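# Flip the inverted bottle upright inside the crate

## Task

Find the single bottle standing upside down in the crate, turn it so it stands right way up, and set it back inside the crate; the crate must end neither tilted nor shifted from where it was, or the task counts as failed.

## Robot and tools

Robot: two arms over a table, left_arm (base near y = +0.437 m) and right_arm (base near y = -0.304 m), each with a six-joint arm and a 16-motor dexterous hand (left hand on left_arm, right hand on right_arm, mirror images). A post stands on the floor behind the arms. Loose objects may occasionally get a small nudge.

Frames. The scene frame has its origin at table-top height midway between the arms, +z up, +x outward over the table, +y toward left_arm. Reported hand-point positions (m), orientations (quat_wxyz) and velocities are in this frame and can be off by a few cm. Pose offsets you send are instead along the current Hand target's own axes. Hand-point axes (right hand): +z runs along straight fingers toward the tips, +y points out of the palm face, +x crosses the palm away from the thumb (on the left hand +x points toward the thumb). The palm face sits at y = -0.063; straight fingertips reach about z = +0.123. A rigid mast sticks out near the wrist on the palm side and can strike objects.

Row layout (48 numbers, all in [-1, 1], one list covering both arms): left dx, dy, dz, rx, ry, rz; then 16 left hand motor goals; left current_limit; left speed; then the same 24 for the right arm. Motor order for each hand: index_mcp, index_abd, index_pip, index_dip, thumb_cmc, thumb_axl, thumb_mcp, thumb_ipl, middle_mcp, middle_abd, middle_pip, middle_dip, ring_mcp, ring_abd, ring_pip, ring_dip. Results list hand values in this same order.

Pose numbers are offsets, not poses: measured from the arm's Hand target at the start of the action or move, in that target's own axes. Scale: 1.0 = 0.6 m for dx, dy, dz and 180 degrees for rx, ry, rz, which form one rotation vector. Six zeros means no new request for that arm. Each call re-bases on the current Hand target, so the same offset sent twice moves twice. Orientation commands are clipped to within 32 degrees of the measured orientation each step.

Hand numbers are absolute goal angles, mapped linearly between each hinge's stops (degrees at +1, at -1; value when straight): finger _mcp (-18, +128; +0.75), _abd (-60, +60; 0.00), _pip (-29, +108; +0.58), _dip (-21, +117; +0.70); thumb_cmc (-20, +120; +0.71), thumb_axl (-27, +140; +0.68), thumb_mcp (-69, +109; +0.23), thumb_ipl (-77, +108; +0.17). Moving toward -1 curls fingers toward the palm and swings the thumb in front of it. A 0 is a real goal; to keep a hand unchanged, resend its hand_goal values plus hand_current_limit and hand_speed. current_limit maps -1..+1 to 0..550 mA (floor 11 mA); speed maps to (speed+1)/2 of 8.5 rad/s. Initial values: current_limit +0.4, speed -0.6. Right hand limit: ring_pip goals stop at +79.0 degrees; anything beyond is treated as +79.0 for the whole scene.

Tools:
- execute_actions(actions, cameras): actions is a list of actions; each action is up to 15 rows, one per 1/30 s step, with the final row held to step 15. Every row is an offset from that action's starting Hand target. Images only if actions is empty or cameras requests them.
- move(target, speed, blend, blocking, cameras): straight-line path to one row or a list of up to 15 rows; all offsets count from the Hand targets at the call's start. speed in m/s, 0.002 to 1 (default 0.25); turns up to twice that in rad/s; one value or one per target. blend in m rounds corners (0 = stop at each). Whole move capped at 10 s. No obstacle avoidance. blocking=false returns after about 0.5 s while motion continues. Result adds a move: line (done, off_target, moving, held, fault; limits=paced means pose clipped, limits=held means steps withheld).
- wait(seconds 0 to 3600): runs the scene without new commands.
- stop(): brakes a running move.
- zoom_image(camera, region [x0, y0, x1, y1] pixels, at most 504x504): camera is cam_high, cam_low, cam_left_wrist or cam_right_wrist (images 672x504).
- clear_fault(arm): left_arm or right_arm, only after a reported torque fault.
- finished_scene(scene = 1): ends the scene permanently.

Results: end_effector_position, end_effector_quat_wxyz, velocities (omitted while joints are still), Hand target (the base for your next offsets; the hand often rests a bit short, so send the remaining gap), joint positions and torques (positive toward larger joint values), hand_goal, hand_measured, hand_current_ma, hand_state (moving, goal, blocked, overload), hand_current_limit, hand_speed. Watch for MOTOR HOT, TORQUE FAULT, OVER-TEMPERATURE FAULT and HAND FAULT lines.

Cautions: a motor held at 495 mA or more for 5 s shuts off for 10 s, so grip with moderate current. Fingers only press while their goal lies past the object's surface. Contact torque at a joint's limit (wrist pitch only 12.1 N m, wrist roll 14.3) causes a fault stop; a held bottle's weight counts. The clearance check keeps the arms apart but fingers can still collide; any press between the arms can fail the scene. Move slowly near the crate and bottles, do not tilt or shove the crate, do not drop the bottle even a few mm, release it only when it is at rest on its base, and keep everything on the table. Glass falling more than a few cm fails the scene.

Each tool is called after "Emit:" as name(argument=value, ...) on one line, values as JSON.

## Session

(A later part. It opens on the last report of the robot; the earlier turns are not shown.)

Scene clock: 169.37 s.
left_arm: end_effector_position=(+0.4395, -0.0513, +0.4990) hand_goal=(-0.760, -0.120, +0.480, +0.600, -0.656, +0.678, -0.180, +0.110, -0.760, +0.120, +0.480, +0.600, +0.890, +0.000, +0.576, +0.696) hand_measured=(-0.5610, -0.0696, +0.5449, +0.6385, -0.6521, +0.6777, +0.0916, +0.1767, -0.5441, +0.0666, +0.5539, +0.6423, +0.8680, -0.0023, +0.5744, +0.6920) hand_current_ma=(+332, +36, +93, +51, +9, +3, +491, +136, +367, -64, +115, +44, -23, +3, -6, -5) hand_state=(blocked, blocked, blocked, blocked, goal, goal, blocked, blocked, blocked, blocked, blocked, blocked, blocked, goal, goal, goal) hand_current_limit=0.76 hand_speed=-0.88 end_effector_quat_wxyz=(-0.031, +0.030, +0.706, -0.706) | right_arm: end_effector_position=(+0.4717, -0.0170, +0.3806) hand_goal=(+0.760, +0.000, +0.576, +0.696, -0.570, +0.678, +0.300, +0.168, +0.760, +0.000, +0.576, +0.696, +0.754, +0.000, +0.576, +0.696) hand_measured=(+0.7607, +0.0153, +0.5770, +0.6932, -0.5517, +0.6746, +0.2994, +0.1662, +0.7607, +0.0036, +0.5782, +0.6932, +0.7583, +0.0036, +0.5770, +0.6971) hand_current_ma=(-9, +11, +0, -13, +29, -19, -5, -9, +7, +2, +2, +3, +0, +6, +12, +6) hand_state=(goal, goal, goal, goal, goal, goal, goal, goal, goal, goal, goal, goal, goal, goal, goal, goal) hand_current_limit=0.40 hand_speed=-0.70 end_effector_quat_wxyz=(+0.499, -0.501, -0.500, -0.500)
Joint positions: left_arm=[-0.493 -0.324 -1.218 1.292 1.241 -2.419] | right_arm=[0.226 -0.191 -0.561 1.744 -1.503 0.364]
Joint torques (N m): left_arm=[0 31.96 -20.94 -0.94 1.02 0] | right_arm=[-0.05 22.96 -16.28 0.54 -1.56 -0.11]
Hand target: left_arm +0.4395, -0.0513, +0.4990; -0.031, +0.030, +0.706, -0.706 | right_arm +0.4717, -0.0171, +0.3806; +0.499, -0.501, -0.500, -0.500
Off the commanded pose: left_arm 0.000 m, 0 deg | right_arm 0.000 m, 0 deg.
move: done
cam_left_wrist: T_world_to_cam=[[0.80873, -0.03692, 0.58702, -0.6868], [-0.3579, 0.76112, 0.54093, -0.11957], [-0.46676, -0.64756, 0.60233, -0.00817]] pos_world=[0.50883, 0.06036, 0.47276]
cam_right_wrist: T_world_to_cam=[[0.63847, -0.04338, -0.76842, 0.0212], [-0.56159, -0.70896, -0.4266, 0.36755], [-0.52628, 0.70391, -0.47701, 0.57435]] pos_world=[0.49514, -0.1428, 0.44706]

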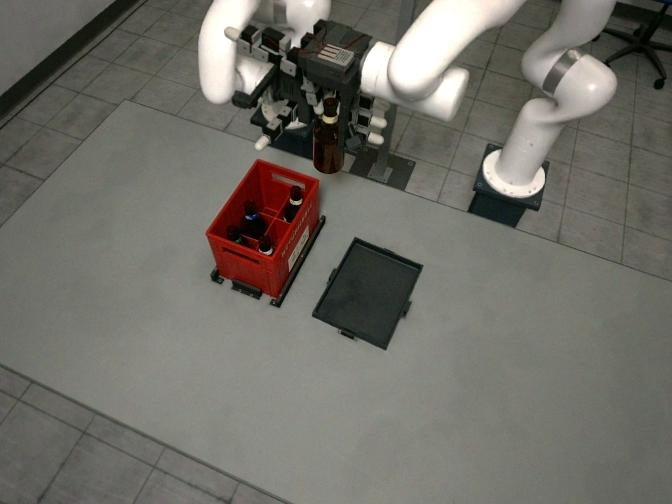

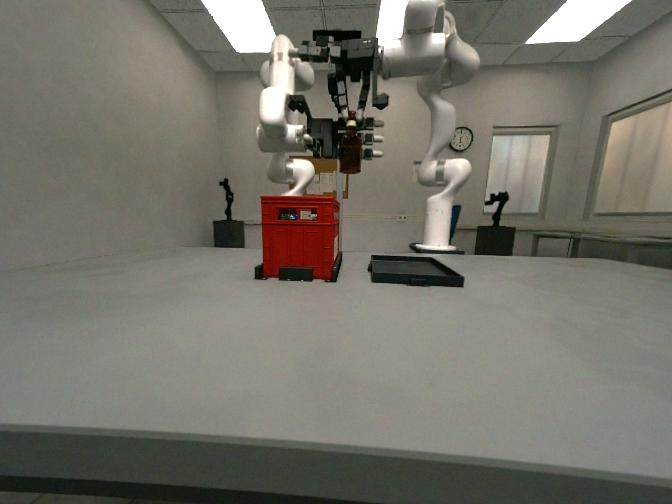

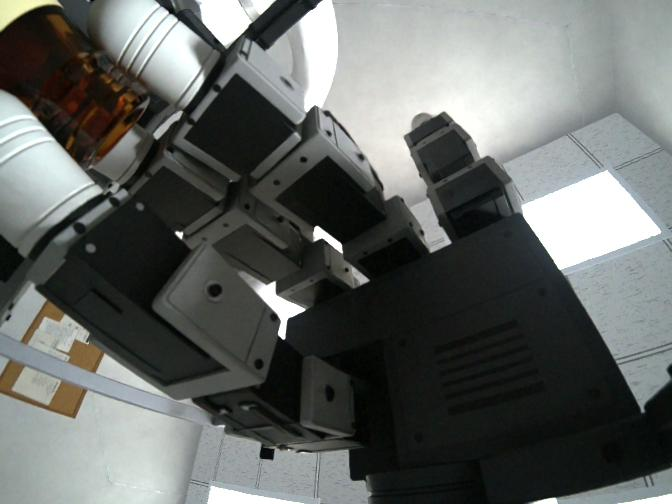

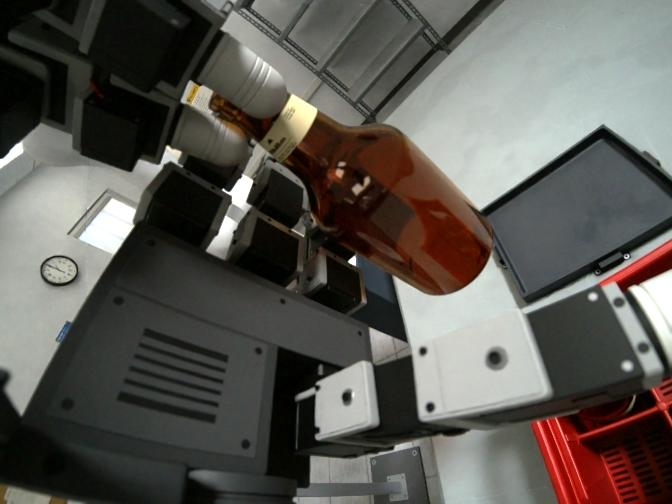

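Emit:
move(target=[[0,0,0,0,0,0,-0.74,-0.12,0.48,0.6,-0.657,0.677,-0.16,0.11,-0.74,0.12,0.48,0.6,0.89,0,0.576,0.696,0.72,-0.88,-0.035,0.047,-0.638,0,0,0,0.754,0,0.576,0.696,0.714,0.678,0.226,0.168,0.754,0,0.576,0.696,0.754,0,0.576,0.696,0.4,-0.7],[-0.2705,-0.035,0.0593,0,-0.3889,0,-0.74,-0.12,0.48,0.6,-0.657,0.677,-0.16,0.11,-0.74,0.12,0.48,0.6,0.89,0,0.576,0.696,0.72,-0.88,-0.035,0.047,-0.638,0,0,0,0.754,0,0.576,0.696,0.714,0.678,0.226,0.168,0.754,0,0.576,0.696,0.754,0,0.576,0.696,0.4,-0.7]], speed=[0.3,0.13], blend=[0.02,0], cameras=["all"])

Emit:
zoom_image(camera="cam_high", region=[200, 80, 360, 240])

Emit:
zoom_image(camera="cam_right_wrist", region=[260, 0, 620, 200])

Emit:
zoom_image(camera="cam_low", region=[250, 30, 400, 200])

Scene clock: 180.13 s.
left_arm: end_effector_position=(+0.5981, -0.1009, +0.5199) hand_goal=(-0.740, -0.120, +0.480, +0.600, -0.656, +0.678, -0.160, +0.110, -0.740, +0.120, +0.480, +0.600, +0.890, +0.000, +0.576, +0.696) hand_measured=(-0.5622, -0.0667, +0.5436, +0.6385, -0.6459, +0.6798, +0.0906, +0.1757, -0.5478, +0.0564, +0.5539, +0.6436, +0.8680, -0.0008, +0.5744, +0.6920) hand_current_ma=(+287, +34, +87, +53, +13, +16, +469, +122, +333, -66, +106, +67, -15, -10, -16, -5) hand_state=(blocked, blocked, blocked, blocked, goal, goal, blocked, blocked, blocked, blocked, blocked, blocked, blocked, goal, goal, goal) hand_current_limit=0.72 hand_speed=-0.88 end_effector_quat_wxyz=(+0.380, -0.380, +0.596, -0.596) | right_arm: end_effector_position=(+0.4992, -0.4000, +0.3601) hand_goal=(+0.754, +0.000, +0.576, +0.696, +0.714, +0.678, +0.226, +0.168, +0.754, +0.000, +0.576, +0.696, +0.754, +0.000, +0.576, +0.696) hand_measured=(+0.7595, +0.0153, +0.5770, +0.6971, +0.7117, +0.6756, +0.2282, +0.1672, +0.7583, +0.0036, +0.5782, +0.6932, +0.7583, +0.0036, +0.5770, +0.6958) hand_current_ma=(+1, +19, -5, -7, -7, -20, -3, +1, +10, +0, +5, +0, -1, +3, +7, -1) hand_state=(goal, goal, goal, goal, goal, goal, goal, goal, goal, goal, goal, goal, goal, goal, goal, goal) hand_current_limit=0.40 hand_speed=-0.70 end_effector_quat_wxyz=(+0.499, -0.501, -0.500, -0.500)
Joint positions: left_arm=[-0.785 -0.399 -1.365 -0.602 0.696 -1.086] | right_arm=[-0.639 -0.497 -0.931 0.938 -1.837 0.346]
Joint torques (N m): left_arm=[-11.51 34.77 -29.84 0.98 1.37 1.7] | right_arm=[0.01 32.33 -15.57 0.76 -1.57 -0.05]
Hand target: left_arm +0.5981, -0.1009, +0.5199; +0.380, -0.380, +0.596, -0.596 | right_arm +0.4992, -0.4000, +0.3601; +0.499, -0.501, -0.500, -0.500
Off the commanded pose: left_arm 0.000 m, 0 deg | right_arm 0.000 m, 0 deg.
move: done; blend cut to 0 m at target 1
cam_left_wrist: T_world_to_cam=[[0.31168, 0.74679, 0.58751, -0.45304], [-0.8373, -0.07645, 0.54138, 0.16566], [0.44921, -0.66066, 0.60145, -0.52752]] pos_world=[0.51688, 0.00248, 0.49376]
cam_right_wrist: T_world_to_cam=[[0.63851, -0.04333, -0.76839, -0.02872], [-0.56155, -0.70896, -0.42665, 0.10279], [-0.52628, 0.70391, -0.47701, 0.84857]] pos_world=[0.52264, -0.5257, 0.42656]

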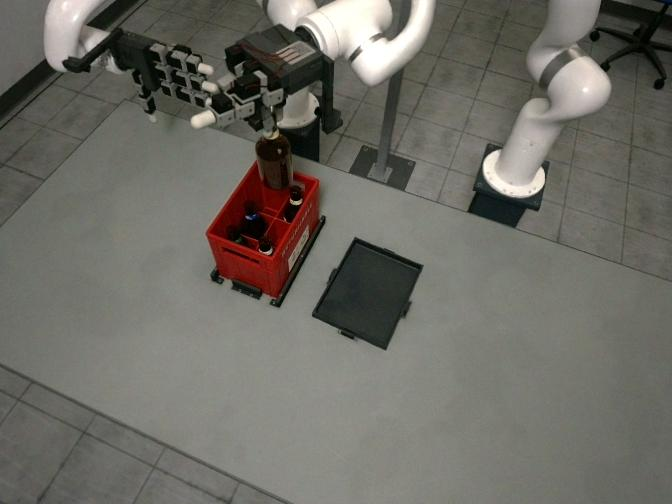

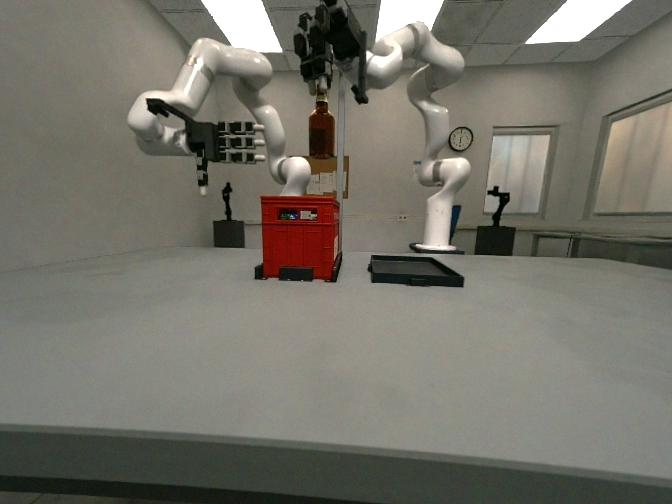

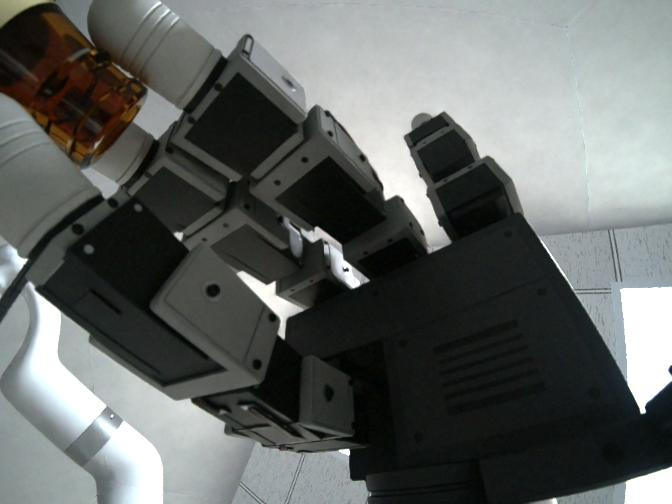

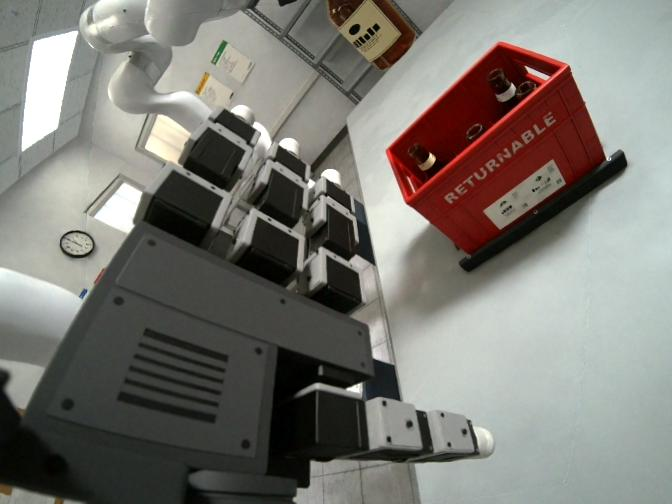

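Scaled by 3.150 from the camera's image (finer frame: 960x720).

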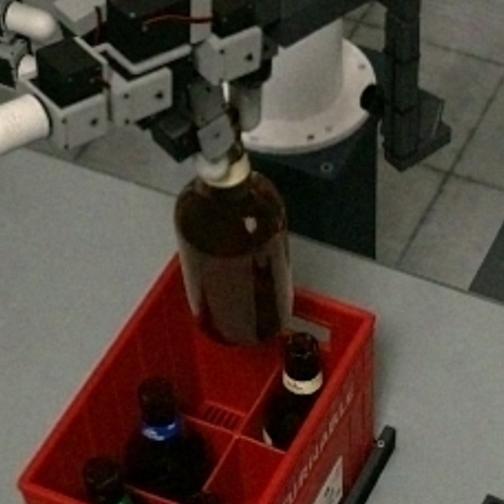

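Scaled by 1.400 from the camera's image (finer frame: 960x720).

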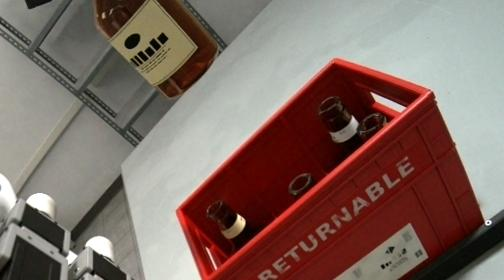

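Scaled by 2.965 from the camera's image (finer frame: 960x720).

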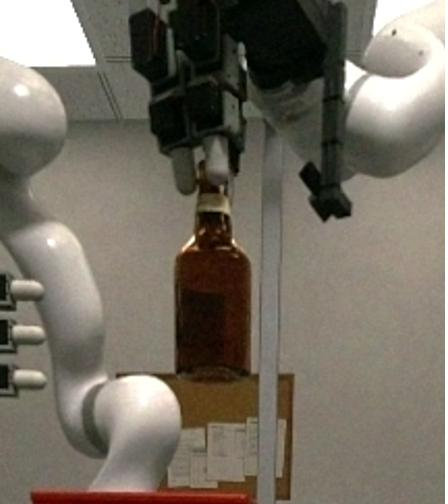

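Emit:
move(target=[0.0028,0.1833,-0.006,0,0,0,-0.74,-0.12,0.48,0.6,-0.657,0.677,-0.16,0.11,-0.74,0.12,0.48,0.6,0.89,0,0.576,0.696,0.72,-0.88,0,0,0,0,0,0,0.754,0,0.576,0.696,0.714,0.678,0.226,0.168,0.754,0,0.576,0.696,0.754,0,0.576,0.696,0.4,-0.7], speed=0.1, cameras=["all"])

Emit:
zoom_image(camera="cam_high", region=[200, 120, 330, 250])

Emit:
zoom_image(camera="cam_right_wrist", region=[370, 0, 600, 200])

Emit:
zoom_image(camera="cam_low", region=[250, 80, 370, 220])

Scene clock: 187.30 s.
left_arm: end_effector_position=(+0.5940, -0.1009, +0.4100) hand_goal=(-0.740, -0.120, +0.480, +0.600, -0.656, +0.678, -0.160, +0.110, -0.740, +0.120, +0.480, +0.600, +0.890, +0.000, +0.576, +0.696) hand_measured=(-0.5634, -0.0667, +0.5436, +0.6385, -0.6459, +0.6788, +0.0906, +0.1757, -0.5478, +0.0549, +0.5539, +0.6423, +0.8680, -0.0008, +0.5731, +0.6920) hand_current_ma=(+274, +46, +81, +54, +6, +3, +469, +134, +332, -77, +115, +50, -19, -1, -9, +2) hand_state=(blocked, blocked, blocked, blocked, goal, goal, blocked, blocked, blocked, blocked, blocked, blocked, blocked, goal, goal, goal) hand_current_limit=0.72 hand_speed=-0.88 end_effector_quat_wxyz=(+0.380, -0.380, +0.596, -0.596) | right_arm: end_effector_position=(+0.4992, -0.4000, +0.3601) hand_goal=(+0.754, +0.000, +0.576, +0.696, +0.714, +0.678, +0.226, +0.168, +0.754, +0.000, +0.576, +0.696, +0.754, +0.000, +0.576, +0.696) hand_measured=(+0.7595, +0.0153, +0.5757, +0.6971, +0.7117, +0.6746, +0.2282, +0.1672, +0.7583, +0.0036, +0.5782, +0.6932, +0.7595, +0.0036, +0.5770, +0.6958) hand_current_ma=(-1, +19, +2, -7, -16, -17, -2, -4, +3, -7, -9, -3, +2, +5, +11, +2) hand_state=(goal, goal, goal, goal, goal, goal, goal, goal, goal, goal, goal, goal, goal, goal, goal, goal) hand_current_limit=0.40 hand_speed=-0.70 end_effector_quat_wxyz=(+0.499, -0.501, -0.500, -0.500)
Joint positions: left_arm=[-0.79 -0.496 -1.24 -0.494 0.889 -1.244] | right_arm=[-0.639 -0.497 -0.931 0.938 -1.837 0.346]
Joint torques (N m): left_arm=[0.02 36.67 -20.14 0.84 1.47 -2.12] | right_arm=[0.01 32.33 -15.57 0.76 -1.57 -0.05]
Hand target: left_arm +0.5940, -0.1009, +0.4099; +0.380, -0.380, +0.596, -0.596 | right_arm +0.4992, -0.4000, +0.3601; +0.499, -0.501, -0.500, -0.500
Off the commanded pose: left_arm 0.000 m, 0 deg | right_arm 0.000 m, 0 deg.
move: done
cam_left_wrist: T_world_to_cam=[[0.31162, 0.74685, 0.58745, -0.38714], [-0.83726, -0.07652, 0.54142, 0.22169], [0.44932, -0.66057, 0.60147, -0.45964]] pos_world=[0.51278, 0.00248, 0.38386]
cam_right_wrist: T_world_to_cam=[[0.63851, -0.04333, -0.76839, -0.02872], [-0.56155, -0.70896, -0.42665, 0.10279], [-0.52628, 0.70391, -0.47701, 0.84857]] pos_world=[0.52264, -0.5257, 0.42656]

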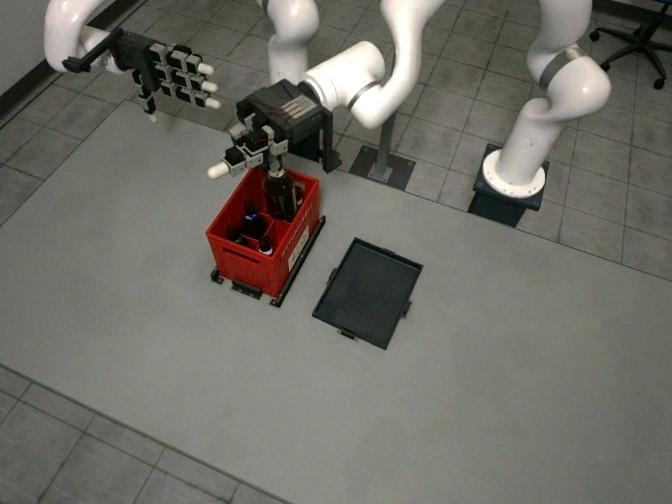

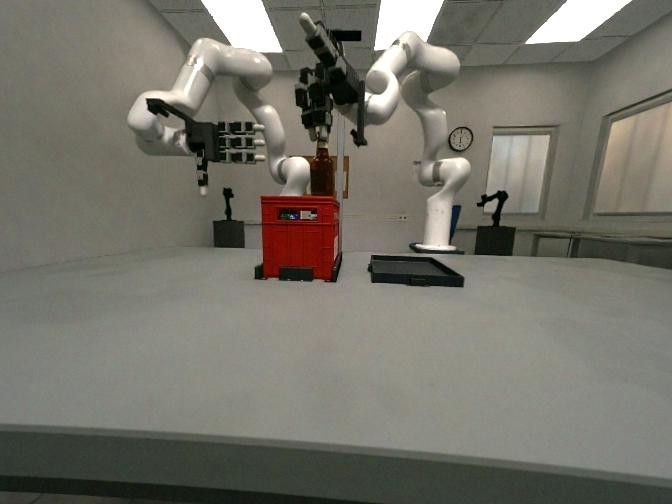

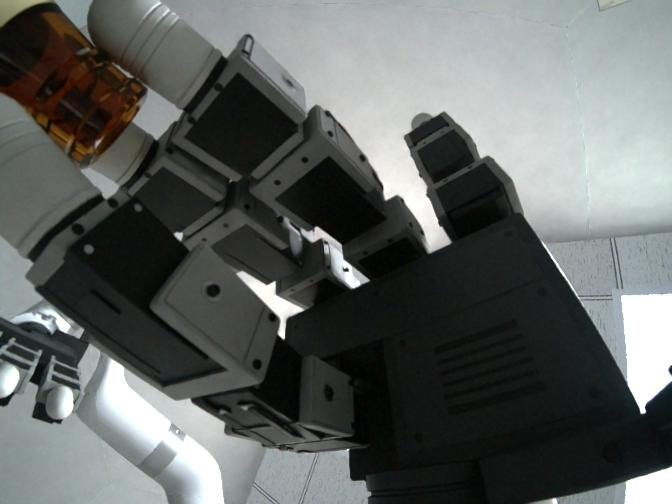

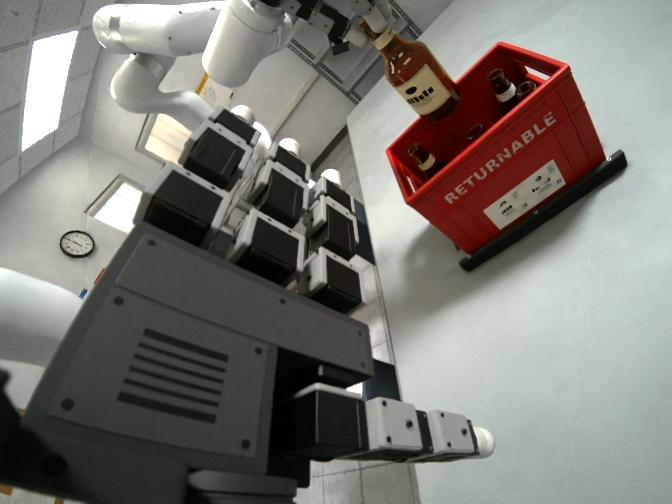

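Scaled by 3.877 from the camera's image (finer frame: 960x720).

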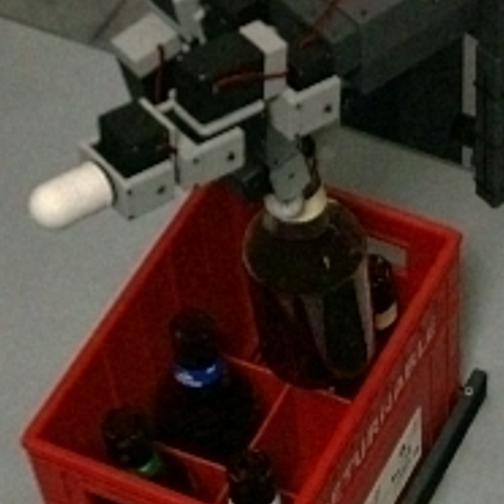

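Scaled by 2.191 from the camera's image (finer frame: 960x720).

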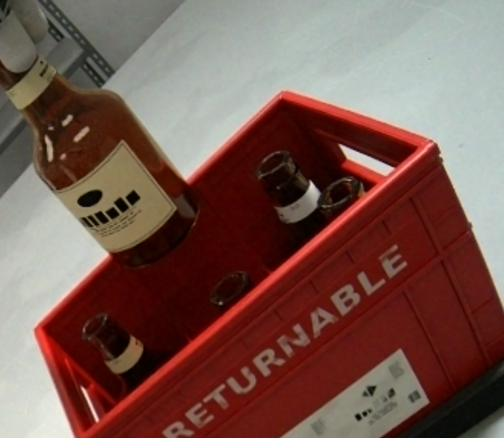

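Scaled by 3.600 from the camera's image (finer frame: 960x720).

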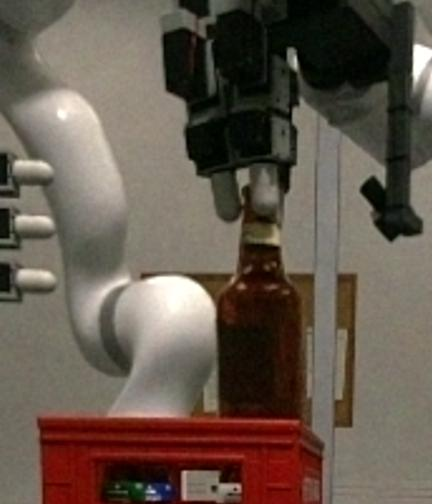

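Emit:
zoom_image(camera="cam_right_wrist", region=[360, 0, 480, 150])

Emit:
zoom_image(camera="cam_high", region=[240, 160, 330, 240])

Scaled by 3.360 from the camera's image (finer frame: 960x720).

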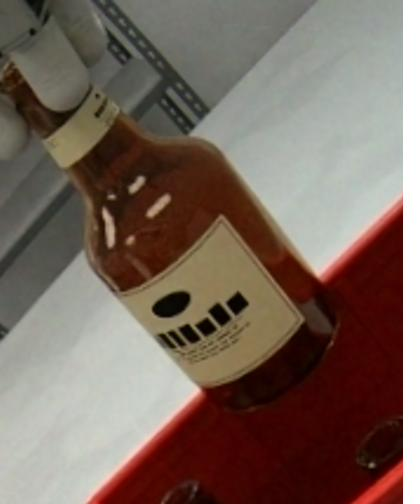

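Scaled by 5.600 from the camera's image (finer frame: 960x720).

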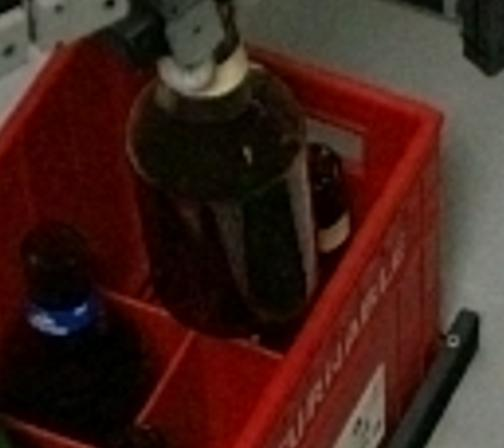

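Emit:
move(target=[0.0017,0.0833,0.0043,0,0,0,-0.74,-0.12,0.48,0.6,-0.657,0.677,-0.16,0.11,-0.74,0.12,0.48,0.6,0.89,0,0.576,0.696,0.72,-0.88,0,0,0,0,0,0,0.754,0,0.576,0.696,0.714,0.678,0.226,0.168,0.754,0,0.576,0.696,0.754,0,0.576,0.696,0.4,-0.7], speed=0.06, cameras=["cam_high","cam_low","cam_right_wrist","cam_left_wrist"])

Emit:
zoom_image(camera="cam_high", region=[230, 150, 330, 250])

Emit:
zoom_image(camera="cam_right_wrist", region=[370, 0, 550, 180])

Emit:
zoom_image(camera="cam_low", region=[250, 80, 370, 220])

Scene clock: 203.60 s.
left_arm: end_effector_position=(+0.5959, -0.1029, +0.3601) hand_goal=(-0.740, -0.120, +0.480, +0.600, -0.656, +0.678, -0.160, +0.110, -0.740, +0.120, +0.480, +0.600, +0.890, +0.000, +0.576, +0.696) hand_measured=(-0.5646, -0.0667, +0.5436, +0.6385, -0.6459, +0.6788, +0.0906, +0.1767, -0.5478, +0.0549, +0.5539, +0.6423, +0.8680, -0.0008, +0.5744, +0.6932) hand_current_ma=(+286, +45, +86, +63, +24, +0, +452, +114, +316, -77, +115, +43, -15, -1, -2, +1) hand_state=(blocked, blocked, blocked, blocked, goal, goal, blocked, blocked, blocked, blocked, blocked, blocked, blocked, goal, goal, goal) hand_current_limit=0.72 hand_speed=-0.88 end_effector_quat_wxyz=(+0.380, -0.380, +0.596, -0.596) | right_arm: end_effector_position=(+0.4992, -0.4000, +0.3601) hand_goal=(+0.754, +0.000, +0.576, +0.696, +0.714, +0.678, +0.226, +0.168, +0.754, +0.000, +0.576, +0.696, +0.754, +0.000, +0.576, +0.696) hand_measured=(+0.7595, +0.0153, +0.5757, +0.6971, +0.7129, +0.6746, +0.2282, +0.1672, +0.7583, +0.0036, +0.5782, +0.6932, +0.7583, +0.0036, +0.5770, +0.6958) hand_current_ma=(-2, +16, -1, -5, -11, -14, -8, -1, +9, +4, +1, +4, +6, +9, +7, +7) hand_state=(goal, goal, goal, goal, goal, goal, goal, goal, goal, goal, goal, goal, goal, goal, goal, goal) hand_current_limit=0.40 hand_speed=-0.70 end_effector_quat_wxyz=(+0.499, -0.501, -0.500, -0.500)
Joint positions: left_arm=[-0.791 -0.568 -1.219 -0.462 0.971 -1.297] | right_arm=[-0.639 -0.497 -0.931 0.938 -1.837 0.346]
Joint torques (N m): left_arm=[0.02 38.06 -19.38 0.76 1.49 -1.8] | right_arm=[0.01 32.33 -15.57 0.76 -1.57 -0.05]
Hand target: left_arm +0.5959, -0.1029, +0.3599; +0.380, -0.380, +0.596, -0.596 | right_arm +0.4992, -0.4000, +0.3601; +0.499, -0.501, -0.500, -0.500
Off the commanded pose: left_arm 0.000 m, 0 deg | right_arm 0.000 m, 0 deg.
move: done
cam_left_wrist: T_world_to_cam=[[0.31167, 0.74678, 0.58752, -0.35694], [-0.8373, -0.07646, 0.54137, 0.2501], [0.44921, -0.66066, 0.60145, -0.4317]] pos_world=[0.51458, 0.00048, 0.33396]
cam_right_wrist: T_world_to_cam=[[0.63851, -0.04333, -0.76839, -0.02872], [-0.56155, -0.70896, -0.42665, 0.10279], [-0.52628, 0.70391, -0.47701, 0.84857]] pos_world=[0.52264, -0.5257, 0.42656]

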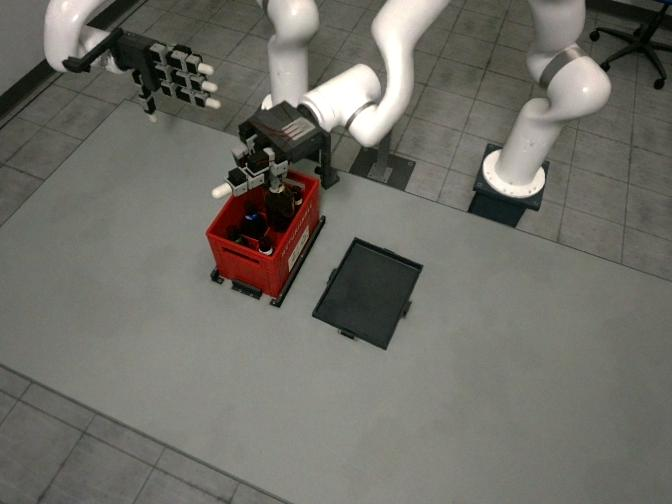

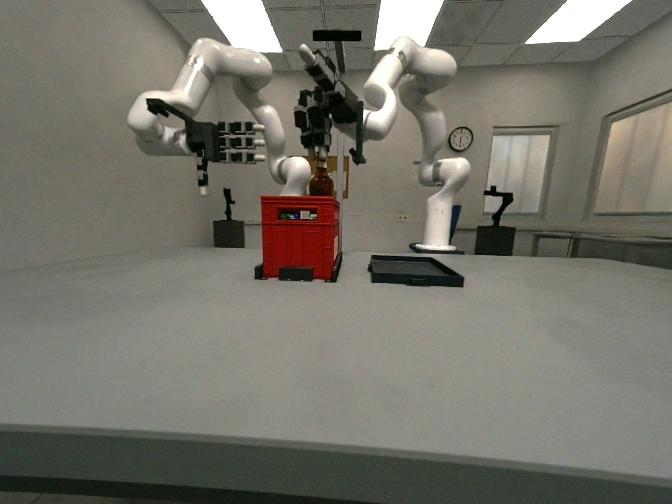

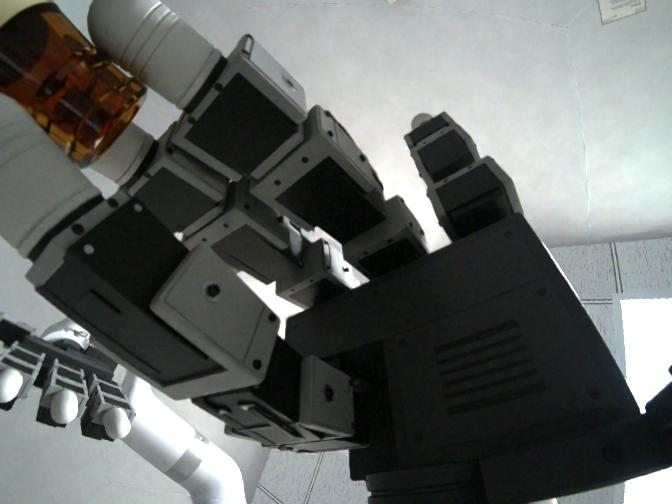

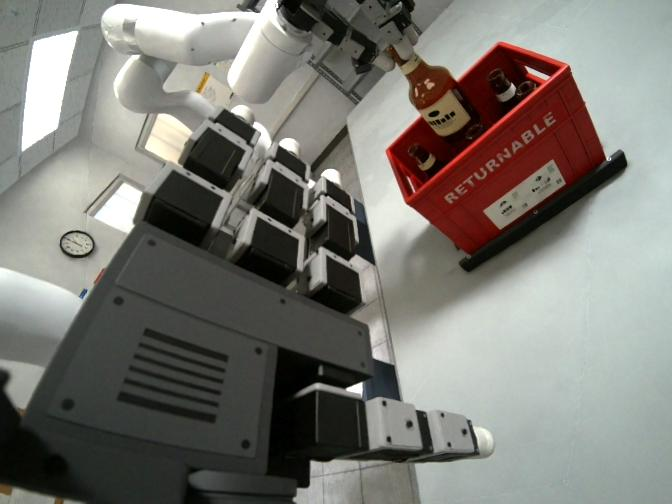

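Scaled by 5.040 from the camera's image (finer frame: 960x720).

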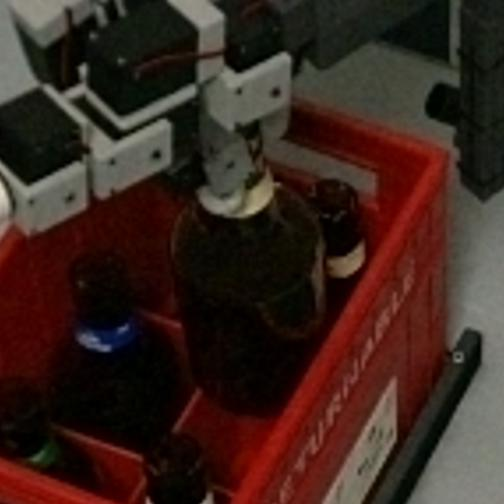

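Scaled by 2.800 from the camera's image (finer frame: 960x720).

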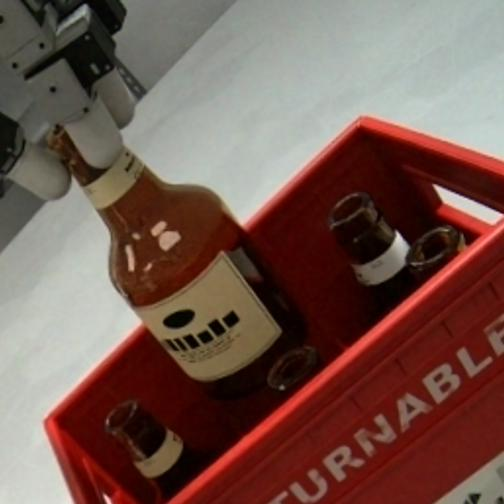

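Scaled by 3.600 from the camera's image (finer frame: 960x720).

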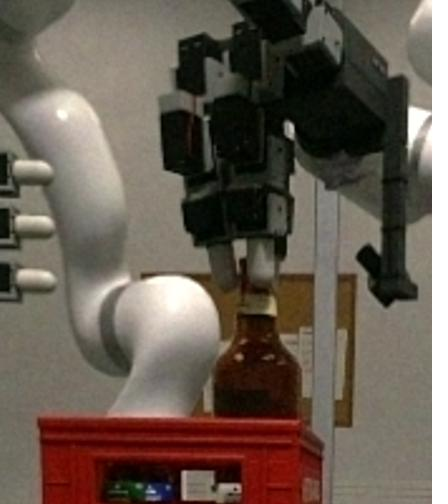

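Emit:
zoom_image(camera="cam_right_wrist", region=[400, 50, 510, 180])

Emit:
zoom_image(camera="cam_high", region=[250, 180, 310, 250])

Scaled by 3.877 from the camera's image (finer frame: 960x720).

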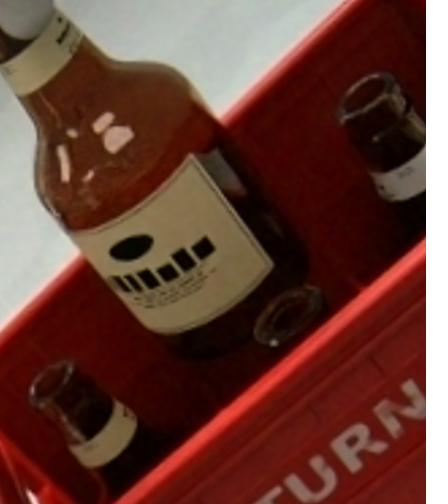

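Scaled by 7.200 from the camera's image (finer frame: 960x720).

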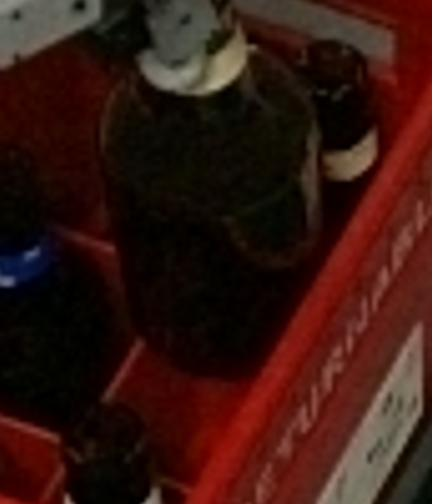

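Emit:
move(target=[-0.0021,0.0667,0.0045,0,0,0,-0.74,-0.12,0.48,0.6,-0.657,0.677,-0.16,0.11,-0.74,0.12,0.48,0.6,0.89,0,0.576,0.696,0.72,-0.88,0,0,0,0,0,0,0.754,0,0.576,0.696,0.714,0.678,0.226,0.168,0.754,0,0.576,0.696,0.754,0,0.576,0.696,0.4,-0.7], speed=0.05, cameras=["cam_high","cam_right_wrist"])

Emit:
zoom_image(camera="cam_right_wrist", region=[400, 20, 530, 180])

Emit:
zoom_image(camera="cam_high", region=[240, 160, 330, 250])

Scene clock: 211.20 s.
left_arm: end_effector_position=(+0.5988, -0.1029, +0.3200) hand_goal=(-0.740, -0.120, +0.480, +0.600, -0.656, +0.678, -0.160, +0.110, -0.740, +0.120, +0.480, +0.600, +0.890, +0.000, +0.576, +0.696) hand_measured=(-0.5634, -0.0653, +0.5436, +0.6385, -0.6459, +0.6788, +0.0906, +0.1757, -0.5478, +0.0549, +0.5539, +0.6436, +0.8680, -0.0023, +0.5744, +0.6920) hand_current_ma=(+278, +46, +83, +58, +12, +6, +457, +125, +330, -69, +114, +51, -21, -4, -8, +16) hand_state=(blocked, blocked, blocked, blocked, goal, goal, blocked, blocked, blocked, blocked, blocked, blocked, blocked, goal, goal, goal) hand_current_limit=0.72 hand_speed=-0.88 end_effector_quat_wxyz=(+0.380, -0.380, +0.597, -0.596) | right_arm: end_effector_position=(+0.4992, -0.4000, +0.3601) hand_goal=(+0.754, +0.000, +0.576, +0.696, +0.714, +0.678, +0.226, +0.168, +0.754, +0.000, +0.576, +0.696, +0.754, +0.000, +0.576, +0.696) hand_measured=(+0.7595, +0.0153, +0.5757, +0.6971, +0.7117, +0.6756, +0.2282, +0.1672, +0.7583, +0.0036, +0.5782, +0.6932, +0.7583, +0.0036, +0.5770, +0.6958) hand_current_ma=(+4, +15, -2, -4, -14, -14, +2, -1, +12, +2, +0, -4, +4, +3, +2, +10) hand_state=(goal, goal, goal, goal, goal, goal, goal, goal, goal, goal, goal, goal, goal, goal, goal, goal) hand_current_limit=0.40 hand_speed=-0.70 end_effector_quat_wxyz=(+0.499, -0.501, -0.500, -0.500)
Joint positions: left_arm=[-0.787 -0.631 -1.212 -0.439 1.034 -1.336] | right_arm=[-0.639 -0.497 -0.931 0.938 -1.837 0.346]
Joint torques (N m): left_arm=[0.02 39.22 -18.7 0.69 4.95 -2.13] | right_arm=[0.01 32.33 -15.57 0.76 -1.57 -0.05]
Hand target: left_arm +0.5989, -0.1029, +0.3199; +0.380, -0.380, +0.596, -0.596 | right_arm +0.4992, -0.4000, +0.3601; +0.499, -0.501, -0.500, -0.500
Off the commanded pose: left_arm 0.000 m, 0 deg | right_arm 0.000 m, 0 deg.
move: done
cam_right_wrist: T_world_to_cam=[[0.63851, -0.04333, -0.76839, -0.02872], [-0.56155, -0.70896, -0.42665, 0.10279], [-0.52628, 0.70391, -0.47701, 0.84857]] pos_world=[0.52264, -0.5257, 0.42656]

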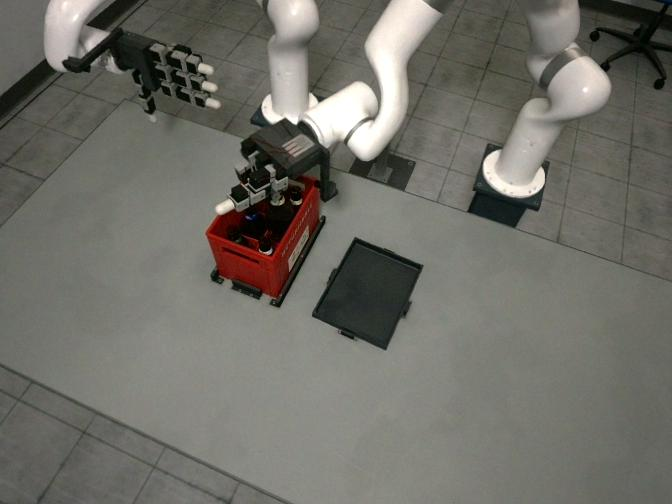

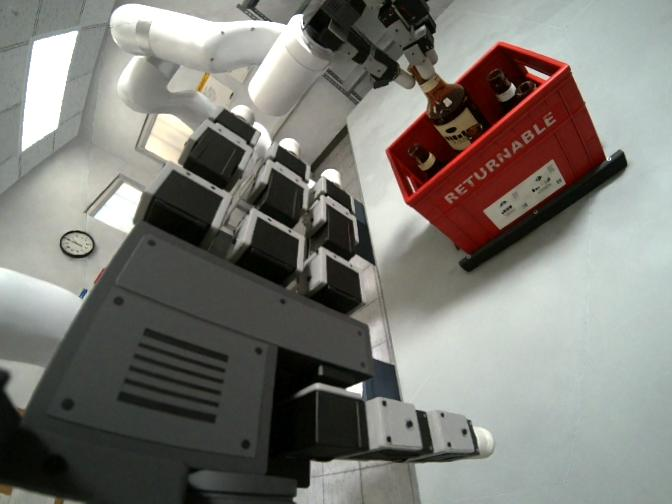

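Scaled by 3.150 from the camera's image (finer frame: 960x720).

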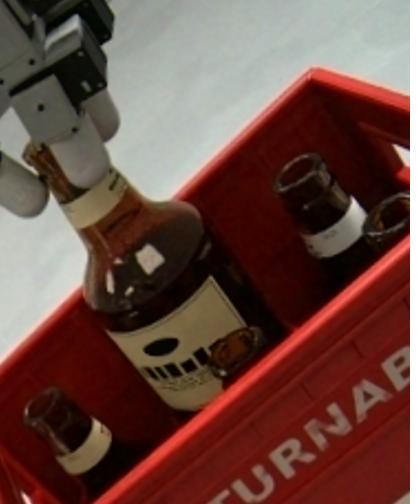

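Scaled by 5.600 from the camera's image (finer frame: 960x720).

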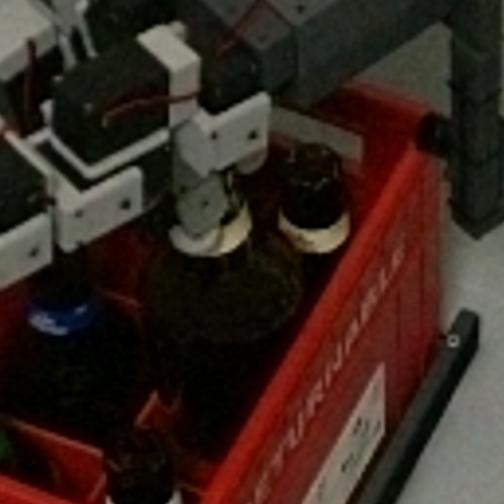

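Emit:
move(target=[0,0.1,0,0,0,0,-0.74,-0.12,0.48,0.6,-0.657,0.677,-0.16,0.11,-0.74,0.12,0.48,0.6,0.89,0,0.576,0.696,0.72,-0.88,0,0,0,0,0,0,0.754,0,0.576,0.696,0.714,0.678,0.226,0.168,0.754,0,0.576,0.696,0.754,0,0.576,0.696,0.4,-0.7], speed=0.04, cameras=["cam_high","cam_right_wrist","cam_left_wrist"])

Emit:
zoom_image(camera="cam_right_wrist", region=[400, 20, 530, 180])

Emit:
zoom_image(camera="cam_high", region=[240, 160, 330, 250])

Scene clock: 214.43 s.
left_arm: end_effector_position=(+0.5988, -0.1029, +0.2600) hand_goal=(-0.740, -0.120, +0.480, +0.600, -0.656, +0.678, -0.160, +0.110, -0.740, +0.120, +0.480, +0.600, +0.890, +0.000, +0.576, +0.696) hand_measured=(-0.5634, -0.0653, +0.5436, +0.6385, -0.6459, +0.6788, +0.0906, +0.1757, -0.5478, +0.0564, +0.5526, +0.6436, +0.8680, -0.0008, +0.5731, +0.6920) hand_current_ma=(+309, +41, +89, +63, +18, +11, +475, +123, +329, -65, +109, +53, -25, -4, -6, +2) hand_state=(blocked, blocked, blocked, blocked, goal, goal, blocked, blocked, blocked, blocked, blocked, blocked, blocked, goal, goal, goal) hand_current_limit=0.72 hand_speed=-0.88 end_effector_quat_wxyz=(+0.380, -0.380, +0.596, -0.596) | right_arm: end_effector_position=(+0.4992, -0.4000, +0.3601) hand_goal=(+0.754, +0.000, +0.576, +0.696, +0.714, +0.678, +0.226, +0.168, +0.754, +0.000, +0.576, +0.696, +0.754, +0.000, +0.576, +0.696) hand_measured=(+0.7595, +0.0153, +0.5757, +0.6971, +0.7129, +0.6756, +0.2282, +0.1672, +0.7583, +0.0036, +0.5782, +0.6932, +0.7583, +0.0036, +0.5770, +0.6958) hand_current_ma=(-1, +22, +8, -5, -15, -13, +1, +1, +11, +0, -1, +2, +0, +7, +11, +3) hand_state=(goal, goal, goal, goal, goal, goal, goal, goal, goal, goal, goal, goal, goal, goal, goal, goal) hand_current_limit=0.40 hand_speed=-0.70 end_effector_quat_wxyz=(+0.499, -0.501, -0.500, -0.500)
Joint positions: left_arm=[-0.787 -0.731 -1.208 -0.416 1.128 -1.385] | right_arm=[-0.639 -0.497 -0.931 0.938 -1.837 0.346]
Joint torques (N m): left_arm=[0.02 40.76 -25.82 0.58 5.16 -1.84] | right_arm=[0.01 32.33 -15.57 0.76 -1.57 -0.05]
Hand target: left_arm +0.5988, -0.1029, +0.2599; +0.380, -0.380, +0.596, -0.596 | right_arm +0.4992, -0.4000, +0.3601; +0.499, -0.501, -0.500, -0.500
Off the commanded pose: left_arm 0.000 m, 0 deg | right_arm 0.000 m, 0 deg.
move: done
cam_left_wrist: T_world_to_cam=[[0.31162, 0.74685, 0.58745, -0.299], [-0.83726, -0.07652, 0.54142, 0.30668], [0.44932, -0.66057, 0.60147, -0.37285]] pos_world=[0.51748, 0.00048, 0.23386]
cam_right_wrist: T_world_to_cam=[[0.63851, -0.04333, -0.76839, -0.02872], [-0.56155, -0.70896, -0.42665, 0.10279], [-0.52628, 0.70391, -0.47701, 0.84857]] pos_world=[0.52264, -0.5257, 0.42656]
Images, in order (width x height): cam_high 672x504, cam_left_wrist 672x504, cam_right_wrist 672x504.

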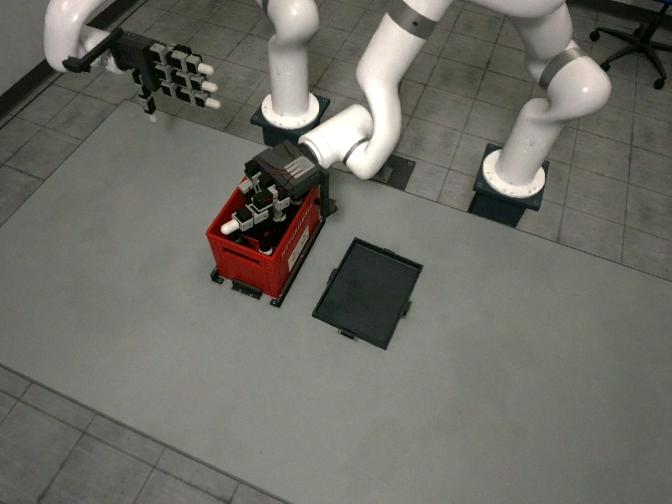

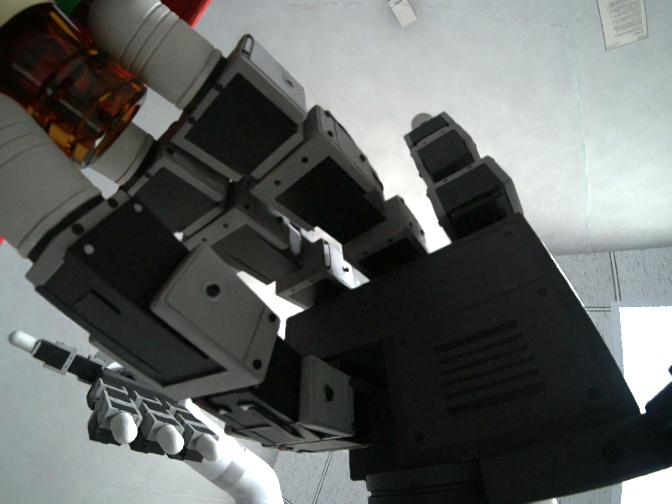

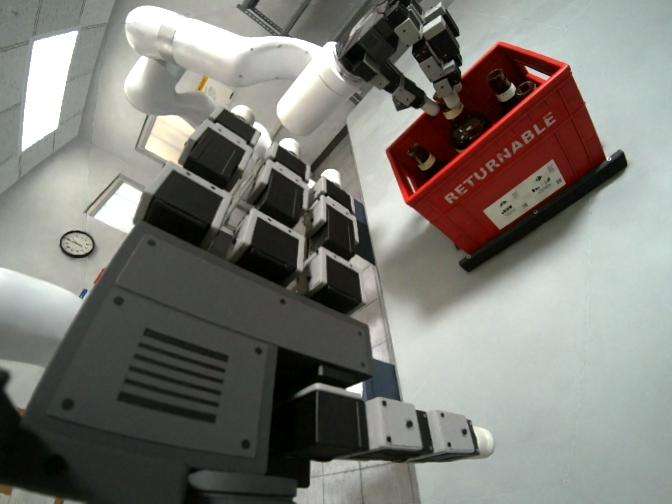

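Scaled by 3.150 from the camera's image (finer frame: 960x720).

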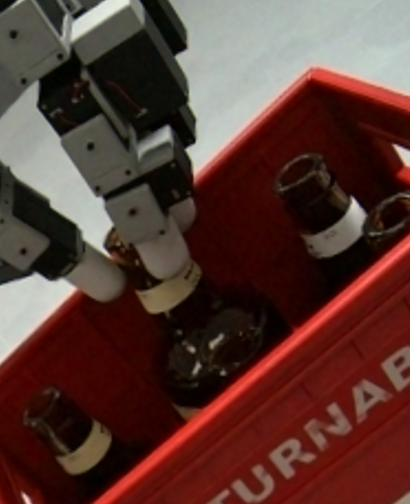

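Scaled by 5.600 from the camera's image (finer frame: 960x720).

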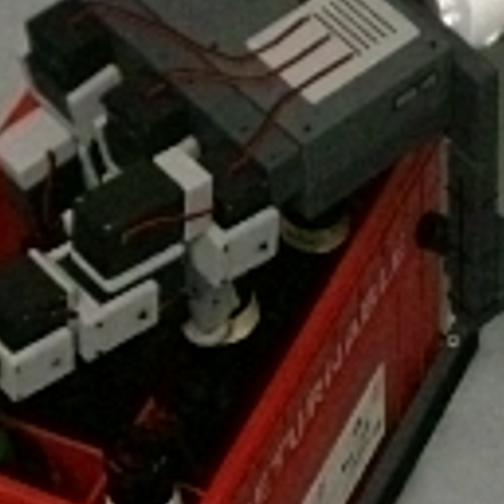

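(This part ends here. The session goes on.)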